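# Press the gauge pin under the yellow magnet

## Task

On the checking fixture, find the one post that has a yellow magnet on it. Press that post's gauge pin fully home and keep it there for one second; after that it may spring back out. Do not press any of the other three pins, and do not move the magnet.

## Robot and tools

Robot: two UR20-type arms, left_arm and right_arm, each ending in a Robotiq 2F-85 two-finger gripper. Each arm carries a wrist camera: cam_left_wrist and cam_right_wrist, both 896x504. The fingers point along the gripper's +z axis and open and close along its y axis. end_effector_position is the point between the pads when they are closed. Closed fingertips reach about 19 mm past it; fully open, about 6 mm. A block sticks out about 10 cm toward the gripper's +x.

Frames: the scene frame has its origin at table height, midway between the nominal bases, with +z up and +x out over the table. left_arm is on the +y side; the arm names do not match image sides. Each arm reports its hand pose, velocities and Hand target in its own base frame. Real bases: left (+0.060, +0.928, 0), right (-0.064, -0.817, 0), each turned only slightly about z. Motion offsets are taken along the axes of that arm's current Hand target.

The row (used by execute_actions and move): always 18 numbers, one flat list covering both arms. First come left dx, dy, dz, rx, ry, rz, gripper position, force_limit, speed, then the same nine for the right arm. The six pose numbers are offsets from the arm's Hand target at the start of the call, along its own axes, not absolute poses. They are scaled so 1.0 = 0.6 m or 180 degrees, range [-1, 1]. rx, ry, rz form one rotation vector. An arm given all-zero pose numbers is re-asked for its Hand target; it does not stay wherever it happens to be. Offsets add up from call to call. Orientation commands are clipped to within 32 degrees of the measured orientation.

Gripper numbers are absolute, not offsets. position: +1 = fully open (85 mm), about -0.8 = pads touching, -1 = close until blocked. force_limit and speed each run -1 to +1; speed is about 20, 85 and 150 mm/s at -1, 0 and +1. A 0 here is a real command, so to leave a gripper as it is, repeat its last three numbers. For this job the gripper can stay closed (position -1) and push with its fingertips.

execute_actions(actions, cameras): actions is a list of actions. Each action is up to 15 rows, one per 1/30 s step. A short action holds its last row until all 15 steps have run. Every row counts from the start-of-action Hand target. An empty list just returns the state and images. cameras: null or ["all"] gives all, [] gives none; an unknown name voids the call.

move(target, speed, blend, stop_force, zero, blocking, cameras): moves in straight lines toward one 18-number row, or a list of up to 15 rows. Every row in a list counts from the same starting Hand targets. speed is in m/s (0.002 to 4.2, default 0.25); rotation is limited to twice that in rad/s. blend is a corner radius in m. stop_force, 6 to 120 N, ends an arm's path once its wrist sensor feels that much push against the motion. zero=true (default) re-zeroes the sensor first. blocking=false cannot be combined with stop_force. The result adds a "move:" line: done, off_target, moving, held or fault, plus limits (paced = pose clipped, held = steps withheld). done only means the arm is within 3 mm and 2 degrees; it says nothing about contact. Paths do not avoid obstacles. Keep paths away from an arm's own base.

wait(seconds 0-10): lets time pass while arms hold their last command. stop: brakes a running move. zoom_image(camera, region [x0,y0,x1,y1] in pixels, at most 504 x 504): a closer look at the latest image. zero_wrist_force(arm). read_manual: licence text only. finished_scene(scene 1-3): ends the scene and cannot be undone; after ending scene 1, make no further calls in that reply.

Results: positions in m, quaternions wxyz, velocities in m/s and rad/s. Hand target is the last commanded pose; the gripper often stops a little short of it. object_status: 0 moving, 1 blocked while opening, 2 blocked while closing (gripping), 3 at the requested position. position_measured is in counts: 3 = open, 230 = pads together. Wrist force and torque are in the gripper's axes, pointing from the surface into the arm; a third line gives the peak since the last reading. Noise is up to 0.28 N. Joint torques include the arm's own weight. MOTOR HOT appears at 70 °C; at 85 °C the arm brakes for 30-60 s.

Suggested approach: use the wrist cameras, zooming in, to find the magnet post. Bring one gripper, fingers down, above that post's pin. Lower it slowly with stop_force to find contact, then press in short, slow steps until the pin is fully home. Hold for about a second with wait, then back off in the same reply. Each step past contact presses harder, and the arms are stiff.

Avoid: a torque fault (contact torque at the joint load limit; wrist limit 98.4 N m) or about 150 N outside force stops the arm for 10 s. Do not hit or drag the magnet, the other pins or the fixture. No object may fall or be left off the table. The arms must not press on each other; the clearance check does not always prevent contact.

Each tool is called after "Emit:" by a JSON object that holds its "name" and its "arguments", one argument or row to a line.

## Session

Emit:
{"name": "execute_actions", "arguments": {
  "actions": []
}}

Scene clock: 0.00 s.
left_arm: end_effector_position=(+1.6020, +0.5513, +0.3701) position_measured=3 object_status=3 end_effector_quat_wxyz=(-0.049, +0.940, +0.190, +0.279) | right_arm: end_effector_position=(+0.4481, +0.4679, +0.3319) position_measured=3 object_status=3 end_effector_quat_wxyz=(-0.272, +0.502, +0.649, +0.503)
Joint positions: left_arm=[0.193 -0.686 0.985 -2.439 -1.472 -3.319] | right_arm=[4.007 -1.969 -2.772 1.193 2.076 2.519]
Joint velocities: within noise
Joint torques (N m): no reading
Motor temperatures (°C): left_arm=[24 35 26 38 34 34] | right_arm=[28 35 36 37 34 38]
Wrist force (N): no reading
Wrist torque (N m): no reading
Wrist force, peak (N): no reading
Hand target: left_arm +1.6020, +0.5513, +0.3701; -0.049, +0.940, +0.190, +0.279 | right_arm +0.4481, +0.4679, +0.3319; -0.272, +0.502, +0.649, +0.503
Tool commands: left_gripper/position=+1.0 left_gripper/force_limit=+1.0 left_gripper/speed=+1.0 right_gripper/position=+1.0 right_gripper/force_limit=+1.0 right_gripper/speed=+1.0
camera_calibration:
cam_left_wrist: T_world_to_cam=[[0.280319, -0.958405, -0.0536817, 0.116011], [-0.933413, -0.259108, -0.248199, 1.75322], [0.223966, 0.119682, -0.967221, 0.0591923], [0, 0, 0, 1]] pos_world=[1.5907, 0.558373, 0.498626]
cam_right_wrist: T_world_to_cam=[[0.956613, -0.13676, 0.257272, -0.433465], [0.120637, -0.61784, -0.776995, 0.502422], [0.265214, 0.774319, -0.574535, -0.162484], [0, 0, 0, 1]] pos_world=[0.39714, 0.37695, 0.408545]

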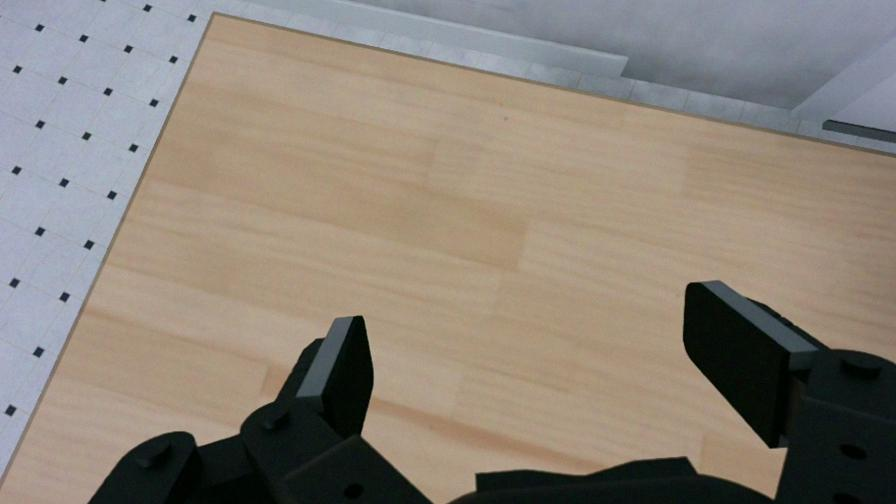

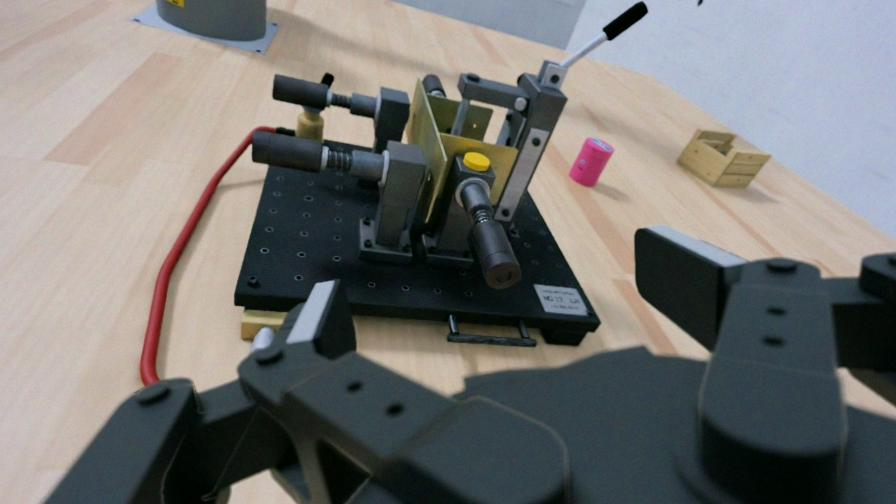

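Emit:
{"name": "move", "arguments": {
  "target": [0,0,0,0,0,0,1,1,1,-0.222,0.0633,0.3802,0.0564,0.0134,0.1113,-1,-1,0],
  "speed": 0.35,
  "cameras": ["cam_right_wrist"]
}}

Emit:
{"name": "zoom_image", "arguments": {
  "camera": "cam_right_wrist",
  "region": [380, 150, 680, 350]
}}

Scene clock: 3.47 s.
left_arm: end_effector_position=(+1.6020, +0.5513, +0.3701) position_measured=3 object_status=3 end_effector_quat_wxyz=(-0.049, +0.940, +0.190, +0.279) | right_arm: end_effector_position=(+0.5642, +0.6282, +0.1530) position_measured=232 object_status=3 end_effector_quat_wxyz=(-0.412, +0.571, +0.588, +0.399)
Joint positions: left_arm=[0.193 -0.686 0.985 -2.439 -1.472 -3.319] | right_arm=[3.953 -2.343 -2.443 1.167 2.302 2.81]
Joint velocities: within noise
Joint torques (N m): left_arm=[-4.39 -274.03 -103.88 -11.69 0.42 -1.29] | right_arm=[-20.38 127.42 18.58 3.54 7.28 4.17]
Motor temperatures (°C): left_arm=[24 35 26 38 34 34] | right_arm=[28 35 36 37 34 38]
Wrist force (N): left_arm=[0.1 0.0 -0.1] | right_arm=[-1.0 0.2 -0.4]
Wrist torque (N m): left_arm=[0.00 -0.03 -0.01] | right_arm=[0.11 0.39 -0.27]
Wrist force, peak (N): left_arm=[0.6 -0.4 -0.5] | right_arm=[-2.8 2.5 2.7]
Hand target: left_arm +1.6020, +0.5513, +0.3701; -0.049, +0.940, +0.190, +0.279 | right_arm +0.5642, +0.6283, +0.1529; -0.412, +0.571, +0.588, +0.399
Off the commanded pose: left_arm 0.000 m, 0 deg | right_arm 0.000 m, 0 deg.
move: done
camera_calibration:
cam_right_wrist: T_world_to_cam=[[0.987115, -0.092749, -0.13039, -0.462024], [-0.15995, -0.594665, -0.787902, 0.593813], [-0.00446134, 0.798606, -0.601838, -0.279042], [0, 0, 0, 1]] pos_world=[0.549807, 0.533113, 0.239685]
Images, in order (width x height): cam_right_wrist 896x504.

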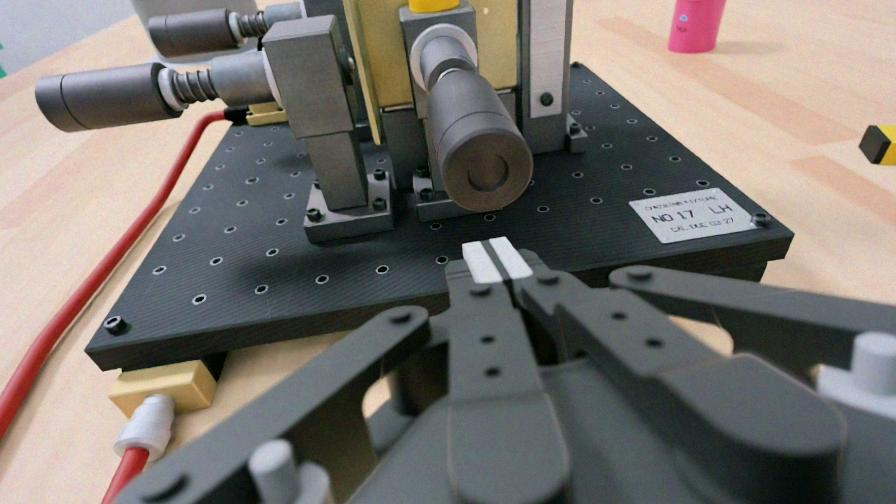

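Scaled by 1.680 from the camera's 896x504 image, which has a finer 1280x720 frame.

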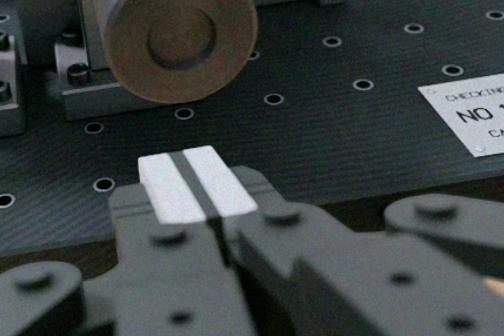

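Emit:
{"name": "move", "arguments": {
  "target": [
    [0,0,0,0,0,0,1,1,1,0.0092,0.0112,0.0353,0,0,0,-1,-1,0],
    [0,0,0,0,0,0,1,1,1,0.0229,0.0116,0.0729,0,0,0,-1,-1,0],
    [0,0,0,0,0,0,1,1,1,0.0394,0.0121,0.1183,0,0,0,-1,-1,0]
  ],
  "speed": [0.1,0.02,0.008],
  "stop_force": 25,
  "cameras": ["cam_right_wrist"]
}}

Scene clock: 8.07 s.
left_arm: end_effector_position=(+1.6020, +0.5513, +0.3701) position_measured=3 object_status=3 end_effector_quat_wxyz=(-0.049, +0.940, +0.190, +0.279) | right_arm: end_effector_position=(+0.5697, +0.6807, +0.1508) position_measured=232 object_status=3 end_effector_quat_wxyz=(-0.412, +0.571, +0.588, +0.399)
Joint positions: left_arm=[0.193 -0.686 0.985 -2.439 -1.472 -3.319] | right_arm=[4.001 -2.346 -2.393 1.139 2.258 2.839]
Joint velocities: within noise
Joint torques (N m): left_arm=[-3.17 -271.59 -103.63 -11.66 0.78 -0.25] | right_arm=[1.5 141.9 4.75 9.4 8.2 -6.83]
Motor temperatures (°C): left_arm=[24 35 26 38 34 34] | right_arm=[28 35 36 37 34 38]
Wrist force (N): left_arm=[0.2 0.0 -0.2] | right_arm=[-3.6 2.8 -27.8]
Wrist torque (N m): left_arm=[0.00 -0.04 -0.01] | right_arm=[0.02 0.49 -0.14]
Wrist force, peak (N): left_arm=[0.6 -0.2 -0.4] | right_arm=[-13.0 2.0 -57.9]
Hand target: left_arm +1.6020, +0.5513, +0.3701; -0.049, +0.940, +0.190, +0.279 | right_arm +0.5697, +0.6807, +0.1509; -0.412, +0.571, +0.588, +0.399 (not the last commanded pose)
Off the commanded pose: left_arm 0.000 m, 0 deg | right_arm 0.023 m, 0 deg.
move: contact (right_arm); path passed 2 of 3 targets
camera_calibration:
cam_right_wrist: T_world_to_cam=[[0.987098, -0.0927312, -0.130528, -0.462816], [-0.160049, -0.594667, -0.787881, 0.624369], [-0.00455947, 0.798607, -0.601836, -0.322235], [0, 0, 0, 1]] pos_world=[0.555306, 0.585713, 0.237585]
Images, in order (width x height): cam_right_wrist 896x504.

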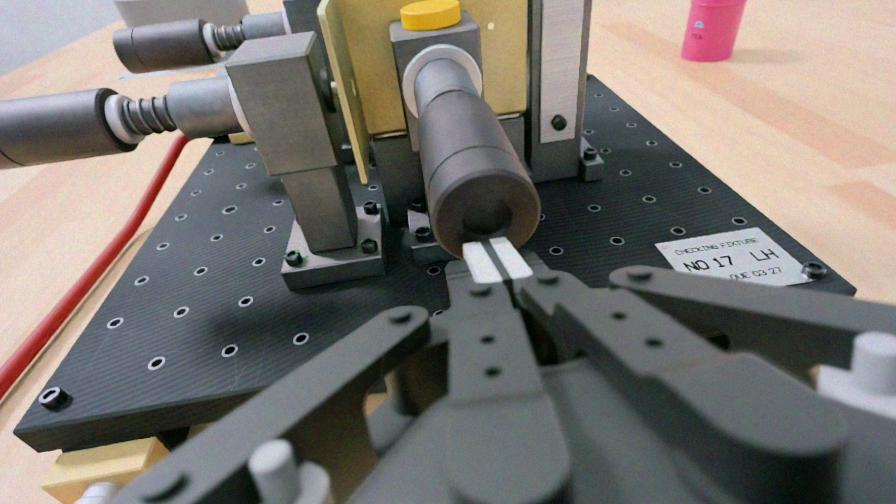

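Emit:
{"name": "wait", "arguments": {
  "seconds": 1.1,
  "cameras": []
}}

Emit:
{"name": "finished_scene", "arguments": {
  "scene": 2
}}

Scene clock: 9.33 s.
left_arm: end_effector_position=(+1.6020, +0.5513, +0.3701) position_measured=3 object_status=3 end_effector_quat_wxyz=(-0.049, +0.940, +0.190, +0.279) | right_arm: end_effector_position=(+0.5697, +0.6807, +0.1508) position_measured=232 object_status=3 end_effector_quat_wxyz=(-0.412, +0.571, +0.588, +0.399)
Joint positions: left_arm=[0.193 -0.686 0.985 -2.439 -1.472 -3.319] | right_arm=[4.001 -2.346 -2.393 1.139 2.258 2.839]
Joint velocities: within noise
Joint torques (N m): left_arm=[-3.98 -273.1 -105.13 -11.74 0.52 -0.47] | right_arm=[-3.5 144.02 4.32 10.05 7.89 -6.81]
Motor temperatures (°C): left_arm=[24 35 26 38 34 34] | right_arm=[28 35 36 37 34 38]
Wrist force (N): left_arm=[0.3 0.0 -0.5] | right_arm=[-3.9 2.2 -25.4]
Wrist torque (N m): left_arm=[0.00 -0.05 0.00] | right_arm=[0.00 0.49 -0.14]
Wrist force, peak (N): left_arm=[0.4 -0.2 -0.6] | right_arm=[-3.3 2.6 -27.6]
Hand target: left_arm +1.6020, +0.5513, +0.3701; -0.049, +0.940, +0.190, +0.279 | right_arm +0.5697, +0.6807, +0.1509; -0.412, +0.571, +0.588, +0.399 (not the last commanded pose)
Tool commands: left_gripper/position=+1.0 left_gripper/force_limit=+1.0 left_gripper/speed=+1.0 right_gripper/position=-1.0 right_gripper/force_limit=-1.0 right_gripper/speed=+0.0
Off the commanded pose: left_arm 0.000 m, 0 deg | right_arm 0.023 m, 0 deg.
wait: 1.10 s; at rest from the start
No camera images: "cameras" was empty.

The scene is finished: the task was done.


## Next scene

The same job, from a new start.

Emit:
{"name": "execute_actions", "arguments": {
  "actions": []
}}

Scene clock: 0.00 s.
left_arm: end_effector_position=(+0.3071, -0.4220, +0.1602) position_measured=3 object_status=3 end_effector_quat_wxyz=(+0.066, +0.956, -0.074, +0.275) | right_arm: end_effector_position=(+0.4900, -0.3027, +0.2369) position_measured=3 object_status=3 end_effector_quat_wxyz=(+0.548, -0.467, -0.511, -0.471)
Joint positions: left_arm=[-1.763 -1.739 2.857 -2.766 -1.003 1.555] | right_arm=[2.511 -2.074 -2.06 -2.212 2.389 -0.015]
Joint velocities: within noise
Joint torques (N m): no reading
Motor temperatures (°C): left_arm=[24 35 26 38 34 33] | right_arm=[28 35 35 36 33 38]
Wrist force (N): no reading
Wrist torque (N m): no reading
Wrist force, peak (N): no reading
Hand target: left_arm +0.3071, -0.4220, +0.1602; +0.066, +0.956, -0.074, +0.275 | right_arm +0.4900, -0.3027, +0.2369; +0.548, -0.467, -0.511, -0.471
Tool commands: left_gripper/position=+1.0 left_gripper/force_limit=+1.0 left_gripper/speed=+1.0 right_gripper/position=+1.0 right_gripper/force_limit=+1.0 right_gripper/speed=+1.0
camera_calibration:
cam_left_wrist: T_world_to_cam=[[-0.285835, -0.958093, 0.0188626, -0.30276], [-0.929607, 0.27245, -0.248197, 0.463413], [0.232657, -0.0884782, -0.968526, 0.172428], [0, 0, 0, 1]] pos_world=[0.304136, -0.401073, 0.28773]
cam_right_wrist: T_world_to_cam=[[0.978979, 0.0562001, -0.196068, -0.399553], [-0.174505, -0.266853, -0.947807, 0.238768], [-0.105588, 0.962097, -0.251436, 0.530477], [0, 0, 0, 1]] pos_world=[0.488832, -0.424199, 0.281347]

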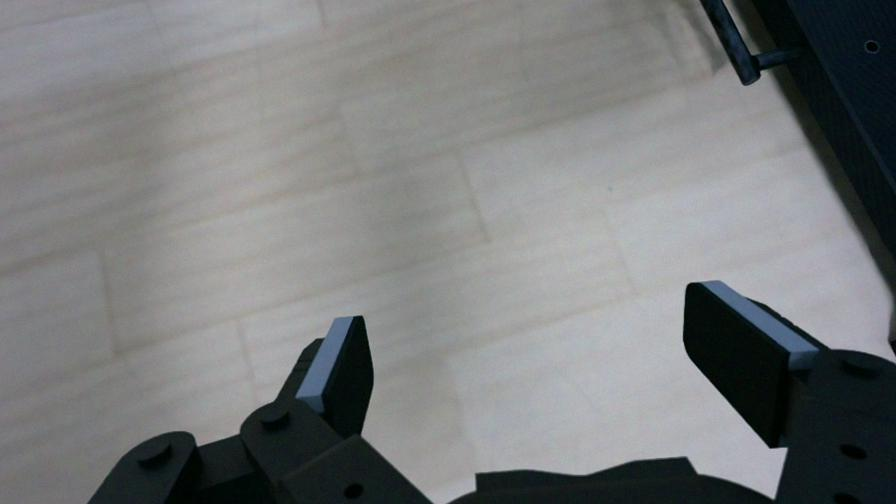

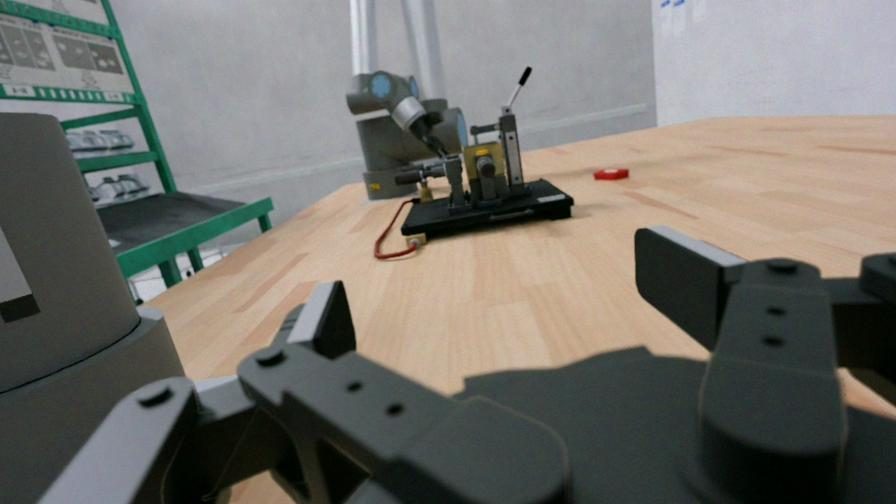

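Emit:
{"name": "zoom_image", "arguments": {
  "camera": "cam_right_wrist",
  "region": [360, 60, 600, 260]
}}

Scaled by 2.100 from the camera's 896x504 image, which has a finer 1280x720 frame.

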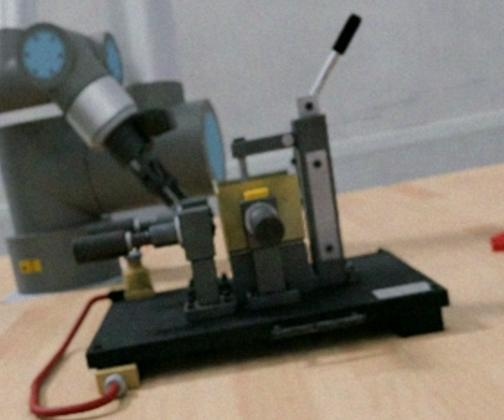

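Emit:
{"name": "move", "arguments": {
  "target": [0,0,0,0,0,0,1,1,1,0.0662,0.1168,0.9973,-0.0524,-0.1236,-0.0015,-1,-1,0],
  "speed": 0.5,
  "cameras": []
}}

Emit:
{"name": "move", "arguments": {
  "target": [0,0,0,0,0,0,1,1,1,0.108,-0.0127,0.297,0,0,0,-1,-1,0],
  "speed": 0.4,
  "cameras": ["cam_right_wrist"]
}}

Scene clock: 7.60 s.
left_arm: end_effector_position=(+0.3071, -0.4220, +0.1602) position_measured=3 object_status=3 end_effector_quat_wxyz=(+0.066, +0.956, -0.074, +0.275) | right_arm: end_effector_position=(+0.4889, +0.2978, +0.3000) position_measured=232 object_status=3 end_effector_quat_wxyz=(-0.398, +0.590, +0.568, +0.413)
Joint positions: left_arm=[-1.763 -1.739 2.857 -2.766 -1.003 1.555] | right_arm=[3.538 -1.652 -2.365 -2.977 3.692 -0.633]
Joint velocities: within noise
Joint torques (N m): left_arm=[1.3 -9.77 -51.78 -9.84 3.49 -1.06] | right_arm=[18.97 45 67.73 -9.12 2 -9.29]
Motor temperatures (°C): left_arm=[24 35 26 38 34 33] | right_arm=[28 35 35 36 33 38]
Wrist force (N): left_arm=[0.1 0.0 -0.1] | right_arm=[1.0 0.8 1.0]
Wrist torque (N m): left_arm=[0.00 -0.01 0.00] | right_arm=[0.53 -0.09 -0.12]
Wrist force, peak (N): left_arm=[0.2 -0.4 -0.4] | right_arm=[1.1 2.5 5.8]
Hand target: left_arm +0.3071, -0.4220, +0.1602; +0.066, +0.956, -0.074, +0.275 | right_arm +0.4889, +0.2978, +0.3000; -0.398, +0.590, +0.568, +0.413
Off the commanded pose: left_arm 0.000 m, 0 deg | right_arm 0.000 m, 0 deg.
move: done
No camera images: "cameras" was empty.

Scene clock: 8.80 s.
left_arm: end_effector_position=(+0.3071, -0.4220, +0.1602) position_measured=3 object_status=3 end_effector_quat_wxyz=(+0.066, +0.956, -0.074, +0.275) | right_arm: end_effector_position=(+0.4887, +0.4874, +0.3000) position_measured=232 object_status=3 end_effector_quat_wxyz=(-0.398, +0.590, +0.568, +0.413)
Joint positions: left_arm=[-1.763 -1.739 2.857 -2.766 -1.003 1.555] | right_arm=[3.895 -1.626 -2.35 -2.779 3.991 -0.325]
Joint velocities: within noise
Joint torques (N m): left_arm=[-1.72 -10.04 -53.32 -9.38 3.4 -1.17] | right_arm=[16.31 44.51 76.8 3.71 3.32 5.26]
Motor temperatures (°C): left_arm=[24 35 26 38 34 33] | right_arm=[28 35 35 36 33 38]
Wrist force (N): left_arm=[0.2 0.2 -0.1] | right_arm=[0.5 0.7 0.7]
Wrist torque (N m): left_arm=[0.04 -0.04 0.00] | right_arm=[0.52 -0.01 -0.21]
Wrist force, peak (N): left_arm=[-0.1 -0.4 -0.1] | right_arm=[2.2 0.5 4.5]
Hand target: left_arm +0.3071, -0.4220, +0.1602; +0.066, +0.956, -0.074, +0.275 | right_arm +0.4887, +0.4875, +0.3000; -0.398, +0.590, +0.568, +0.413
Off the commanded pose: left_arm 0.000 m, 0 deg | right_arm 0.000 m, 0 deg.
move: done
camera_calibration:
cam_right_wrist: T_world_to_cam=[[0.978431, -0.160372, -0.130204, -0.344233], [-0.200262, -0.581782, -0.788305, 0.62742], [0.0506721, 0.797377, -0.60135, -0.105085], [0, 0, 0, 1]] pos_world=[0.467781, 0.393609, 0.386585]
Images, in order (width x height): cam_right_wrist 896x504.

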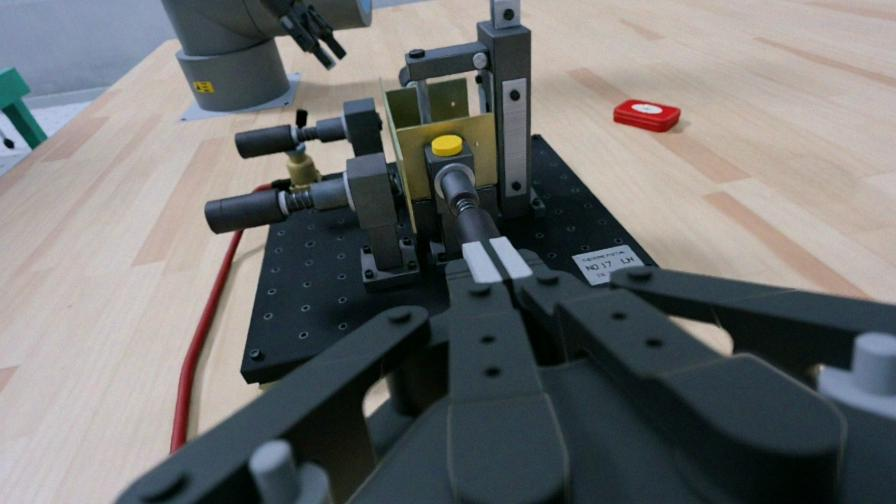

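Emit:
{"name": "zoom_image", "arguments": {
  "camera": "cam_right_wrist",
  "region": [230, 120, 680, 400]
}}

Scaled by 1.120 from the camera's 896x504 image, which has a finer 1280x720 frame.

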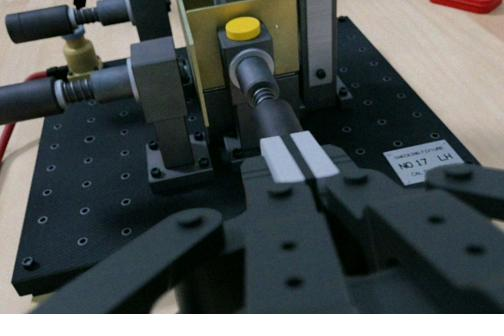

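Emit:
{"name": "move", "arguments": {
  "target": [0,0,0,0,0,0,1,1,1,-0.1638,0.0315,0.2615,0,0,0,-1,-1,0],
  "speed": 0.3,
  "cameras": ["cam_right_wrist"]
}}

Scene clock: 11.43 s.
left_arm: end_effector_position=(+0.3071, -0.4220, +0.1602) position_measured=3 object_status=3 end_effector_quat_wxyz=(+0.066, +0.956, -0.074, +0.275) | right_arm: end_effector_position=(+0.5119, +0.6005, +0.1541) position_measured=232 object_status=3 end_effector_quat_wxyz=(-0.398, +0.590, +0.568, +0.413)
Joint positions: left_arm=[-1.763 -1.739 2.857 -2.766 -1.003 1.555] | right_arm=[4.016 -1.881 -2.343 -2.491 4.101 -0.257]
Joint velocities: within noise
Joint torques (N m): left_arm=[-6.41 -16.26 -53.05 -9.55 3.79 -0.94] | right_arm=[23.82 92.66 59.23 5.03 3.43 6.66]
Motor temperatures (°C): left_arm=[24 35 26 38 34 33] | right_arm=[28 35 35 36 33 38]
Wrist force (N): left_arm=[-0.1 0.6 0.0] | right_arm=[-1.4 -0.4 1.4]
Wrist torque (N m): left_arm=[0.11 0.02 0.00] | right_arm=[0.36 0.39 -0.17]
Wrist force, peak (N): left_arm=[-0.1 0.6 0.0] | right_arm=[-3.2 -0.1 4.2]
Hand target: left_arm +0.3071, -0.4220, +0.1602; +0.066, +0.956, -0.074, +0.275 | right_arm +0.5119, +0.6006, +0.1540; -0.398, +0.590, +0.568, +0.413
Off the commanded pose: left_arm 0.000 m, 0 deg | right_arm 0.000 m, 0 deg.
move: done
camera_calibration:
cam_right_wrist: T_world_to_cam=[[0.978435, -0.160362, -0.13019, -0.367817], [-0.200245, -0.581785, -0.788307, 0.582787], [0.0506718, 0.797377, -0.60135, -0.284101], [0, 0, 0, 1]] pos_world=[0.490981, 0.506609, 0.240685]
Images, in order (width x height): cam_right_wrist 896x504.

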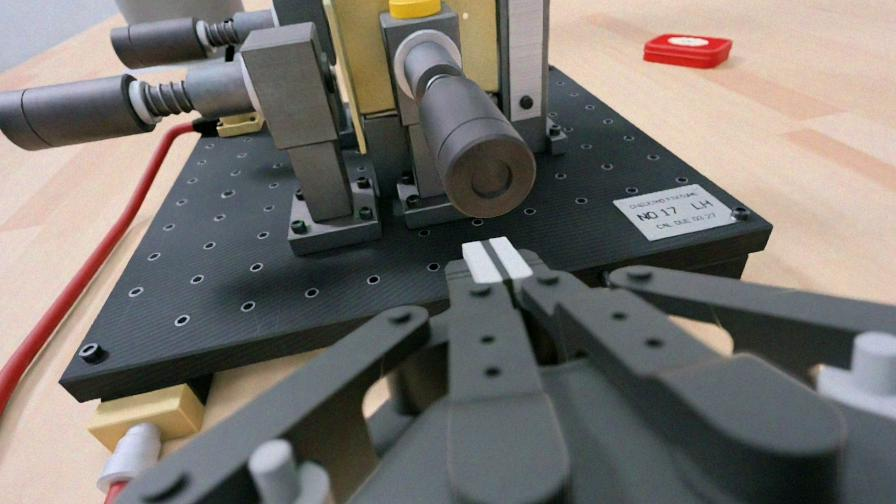

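Emit:
{"name": "move", "arguments": {
  "target": [
    [0,0,0,0,0,0,1,1,1,0.0115,0.008,0.0316,0,0,0,-1,-1,0],
    [0,0,0,0,0,0,1,1,1,0.0247,0.0063,0.0676,0,0,0,-1,-1,0],
    [0,0,0,0,0,0,1,1,1,0.04,0.0043,0.1098,0,0,0,-1,-1,0]
  ],
  "speed": [0.1,0.025,0.008],
  "stop_force": 25,
  "cameras": ["cam_right_wrist"]
}}

Emit:
{"name": "wait", "arguments": {
  "seconds": 1.0,
  "cameras": []
}}

Scene clock: 15.07 s.
left_arm: end_effector_position=(+0.3071, -0.4220, +0.1602) position_measured=3 object_status=3 end_effector_quat_wxyz=(+0.066, +0.956, -0.074, +0.275) | right_arm: end_effector_position=(+0.5173, +0.6491, +0.1540) position_measured=232 object_status=3 end_effector_quat_wxyz=(-0.398, +0.590, +0.568, +0.413)
Joint positions: left_arm=[-1.763 -1.739 2.857 -2.766 -1.003 1.555] | right_arm=[4.063 -1.902 -2.302 -2.497 4.143 -0.234]
Joint velocities: within noise
Joint torques (N m): left_arm=[1.09 -11.52 -55.49 -9.69 3.31 -1.48] | right_arm=[-3.78 128.66 55.1 9.14 -4.6 -7.06]
Motor temperatures (°C): left_arm=[24 35 26 38 34 33] | right_arm=[28 35 35 36 33 38]
Wrist force (N): left_arm=[0.1 -0.2 0.1] | right_arm=[-6.2 -1.9 -22.2]
Wrist torque (N m): left_arm=[-0.02 -0.01 0.00] | right_arm=[0.48 0.53 -0.15]
Wrist force, peak (N): left_arm=[0.2 -0.1 -0.5] | right_arm=[-6.5 -1.2 -45.8]
Hand target: left_arm +0.3071, -0.4220, +0.1602; +0.066, +0.956, -0.074, +0.275 | right_arm +0.5173, +0.6491, +0.1540; -0.398, +0.590, +0.568, +0.413 (not the last commanded pose)
Off the commanded pose: left_arm 0.000 m, 0 deg | right_arm 0.021 m, 0 deg.
move: contact (right_arm); path passed 2 of 3 targets
camera_calibration:
cam_right_wrist: T_world_to_cam=[[0.978435, -0.160362, -0.13019, -0.365418], [-0.200245, -0.581785, -0.788307, 0.612084], [0.0506718, 0.797377, -0.60135, -0.323193], [0, 0, 0, 1]] pos_world=[0.496481, 0.555209, 0.240585]
Images, in order (width x height): cam_right_wrist 896x504.

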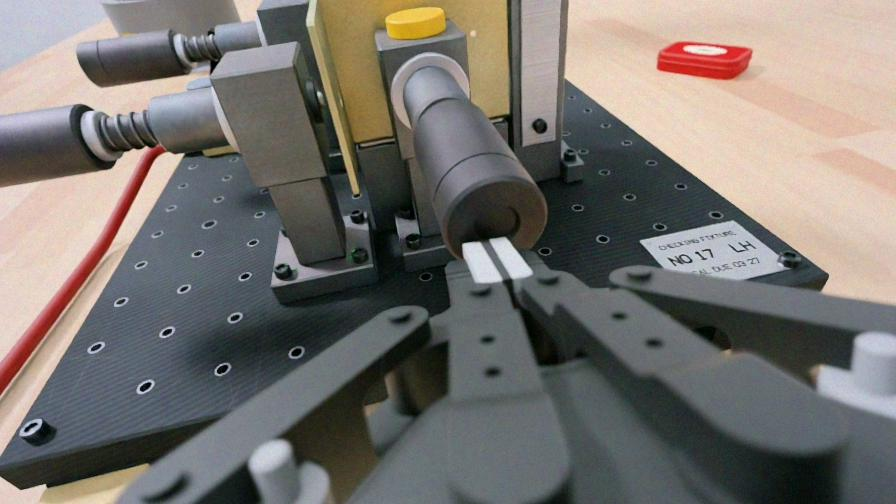

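Scene clock: 16.07 s.
left_arm: end_effector_position=(+0.3071, -0.4220, +0.1602) position_measured=3 object_status=3 end_effector_quat_wxyz=(+0.066, +0.956, -0.074, +0.275) | right_arm: end_effector_position=(+0.5173, +0.6491, +0.1540) position_measured=232 object_status=3 end_effector_quat_wxyz=(-0.398, +0.590, +0.568, +0.413)
Joint positions: left_arm=[-1.763 -1.739 2.857 -2.766 -1.003 1.555] | right_arm=[4.063 -1.902 -2.302 -2.497 4.143 -0.234]
Joint velocities: within noise
Joint torques (N m): left_arm=[-1.99 -13.86 -57.03 -9.48 3.31 -1.53] | right_arm=[-9.54 127.89 55.34 7.55 -4.64 -7.51]
Motor temperatures (°C): left_arm=[24 35 26 38 34 33] | right_arm=[28 35 35 36 33 38]
Wrist force (N): left_arm=[0.2 -0.1 0.1] | right_arm=[-6.5 -2.1 -21.0]
Wrist torque (N m): left_arm=[-0.01 -0.02 0.00] | right_arm=[0.48 0.50 -0.15]
Wrist force, peak (N): left_arm=[0.0 0.3 -0.4] | right_arm=[-5.9 -2.0 -22.3]
Hand target: left_arm +0.3071, -0.4220, +0.1602; +0.066, +0.956, -0.074, +0.275 | right_arm +0.5173, +0.6491, +0.1540; -0.398, +0.590, +0.568, +0.413 (not the last commanded pose)
Tool commands: left_gripper/position=+1.0 left_gripper/force_limit=+1.0 left_gripper/speed=+1.0 right_gripper/position=-1.0 right_gripper/force_limit=-1.0 right_gripper/speed=+0.0
Off the commanded pose: left_arm 0.000 m, 0 deg | right_arm 0.021 m, 0 deg.
wait: 1.00 s; at rest by 0.17 s
No camera images: "cameras" was empty.

Emit:
{"name": "wait", "arguments": {
  "seconds": 0.2,
  "cameras": []
}}

Emit:
{"name": "finished_scene", "arguments": {
  "scene": 3
}}

Scene clock: 16.40 s.
left_arm: end_effector_position=(+0.3071, -0.4220, +0.1602) position_measured=3 object_status=3 end_effector_quat_wxyz=(+0.066, +0.956, -0.074, +0.275) | right_arm: end_effector_position=(+0.5173, +0.6491, +0.1540) position_measured=232 object_status=3 end_effector_quat_wxyz=(-0.398, +0.590, +0.568, +0.413)
Joint positions: left_arm=[-1.763 -1.739 2.857 -2.766 -1.003 1.555] | right_arm=[4.063 -1.902 -2.302 -2.497 4.143 -0.234]
Joint velocities: within noise
Joint torques (N m): left_arm=[-0.31 -11.22 -53.58 -9.87 3.81 -1.44] | right_arm=[-8.6 132.64 54.83 5.7 -4.49 -7.21]
Motor temperatures (°C): left_arm=[24 35 26 38 34 33] | right_arm=[28 35 35 36 33 38]
Wrist force (N): left_arm=[0.0 0.1 -0.2] | right_arm=[-7.2 -2.3 -21.0]
Wrist torque (N m): left_arm=[0.03 0.00 0.00] | right_arm=[0.45 0.52 -0.15]
Wrist force, peak (N): left_arm=[0.0 0.2 -0.5] | right_arm=[-6.4 -2.4 -21.3]
Hand target: left_arm +0.3071, -0.4220, +0.1602; +0.066, +0.956, -0.074, +0.275 | right_arm +0.5173, +0.6491, +0.1540; -0.398, +0.590, +0.568, +0.413 (not the last commanded pose)
Tool commands: left_gripper/position=+1.0 left_gripper/force_limit=+1.0 left_gripper/speed=+1.0 right_gripper/position=-1.0 right_gripper/force_limit=-1.0 right_gripper/speed=+0.0
Off the commanded pose: left_arm 0.000 m, 0 deg | right_arm 0.021 m, 0 deg.
wait: 0.20 s; at rest by 0.03 s
No camera images: "cameras" was empty.

The scene is finished: the task was done.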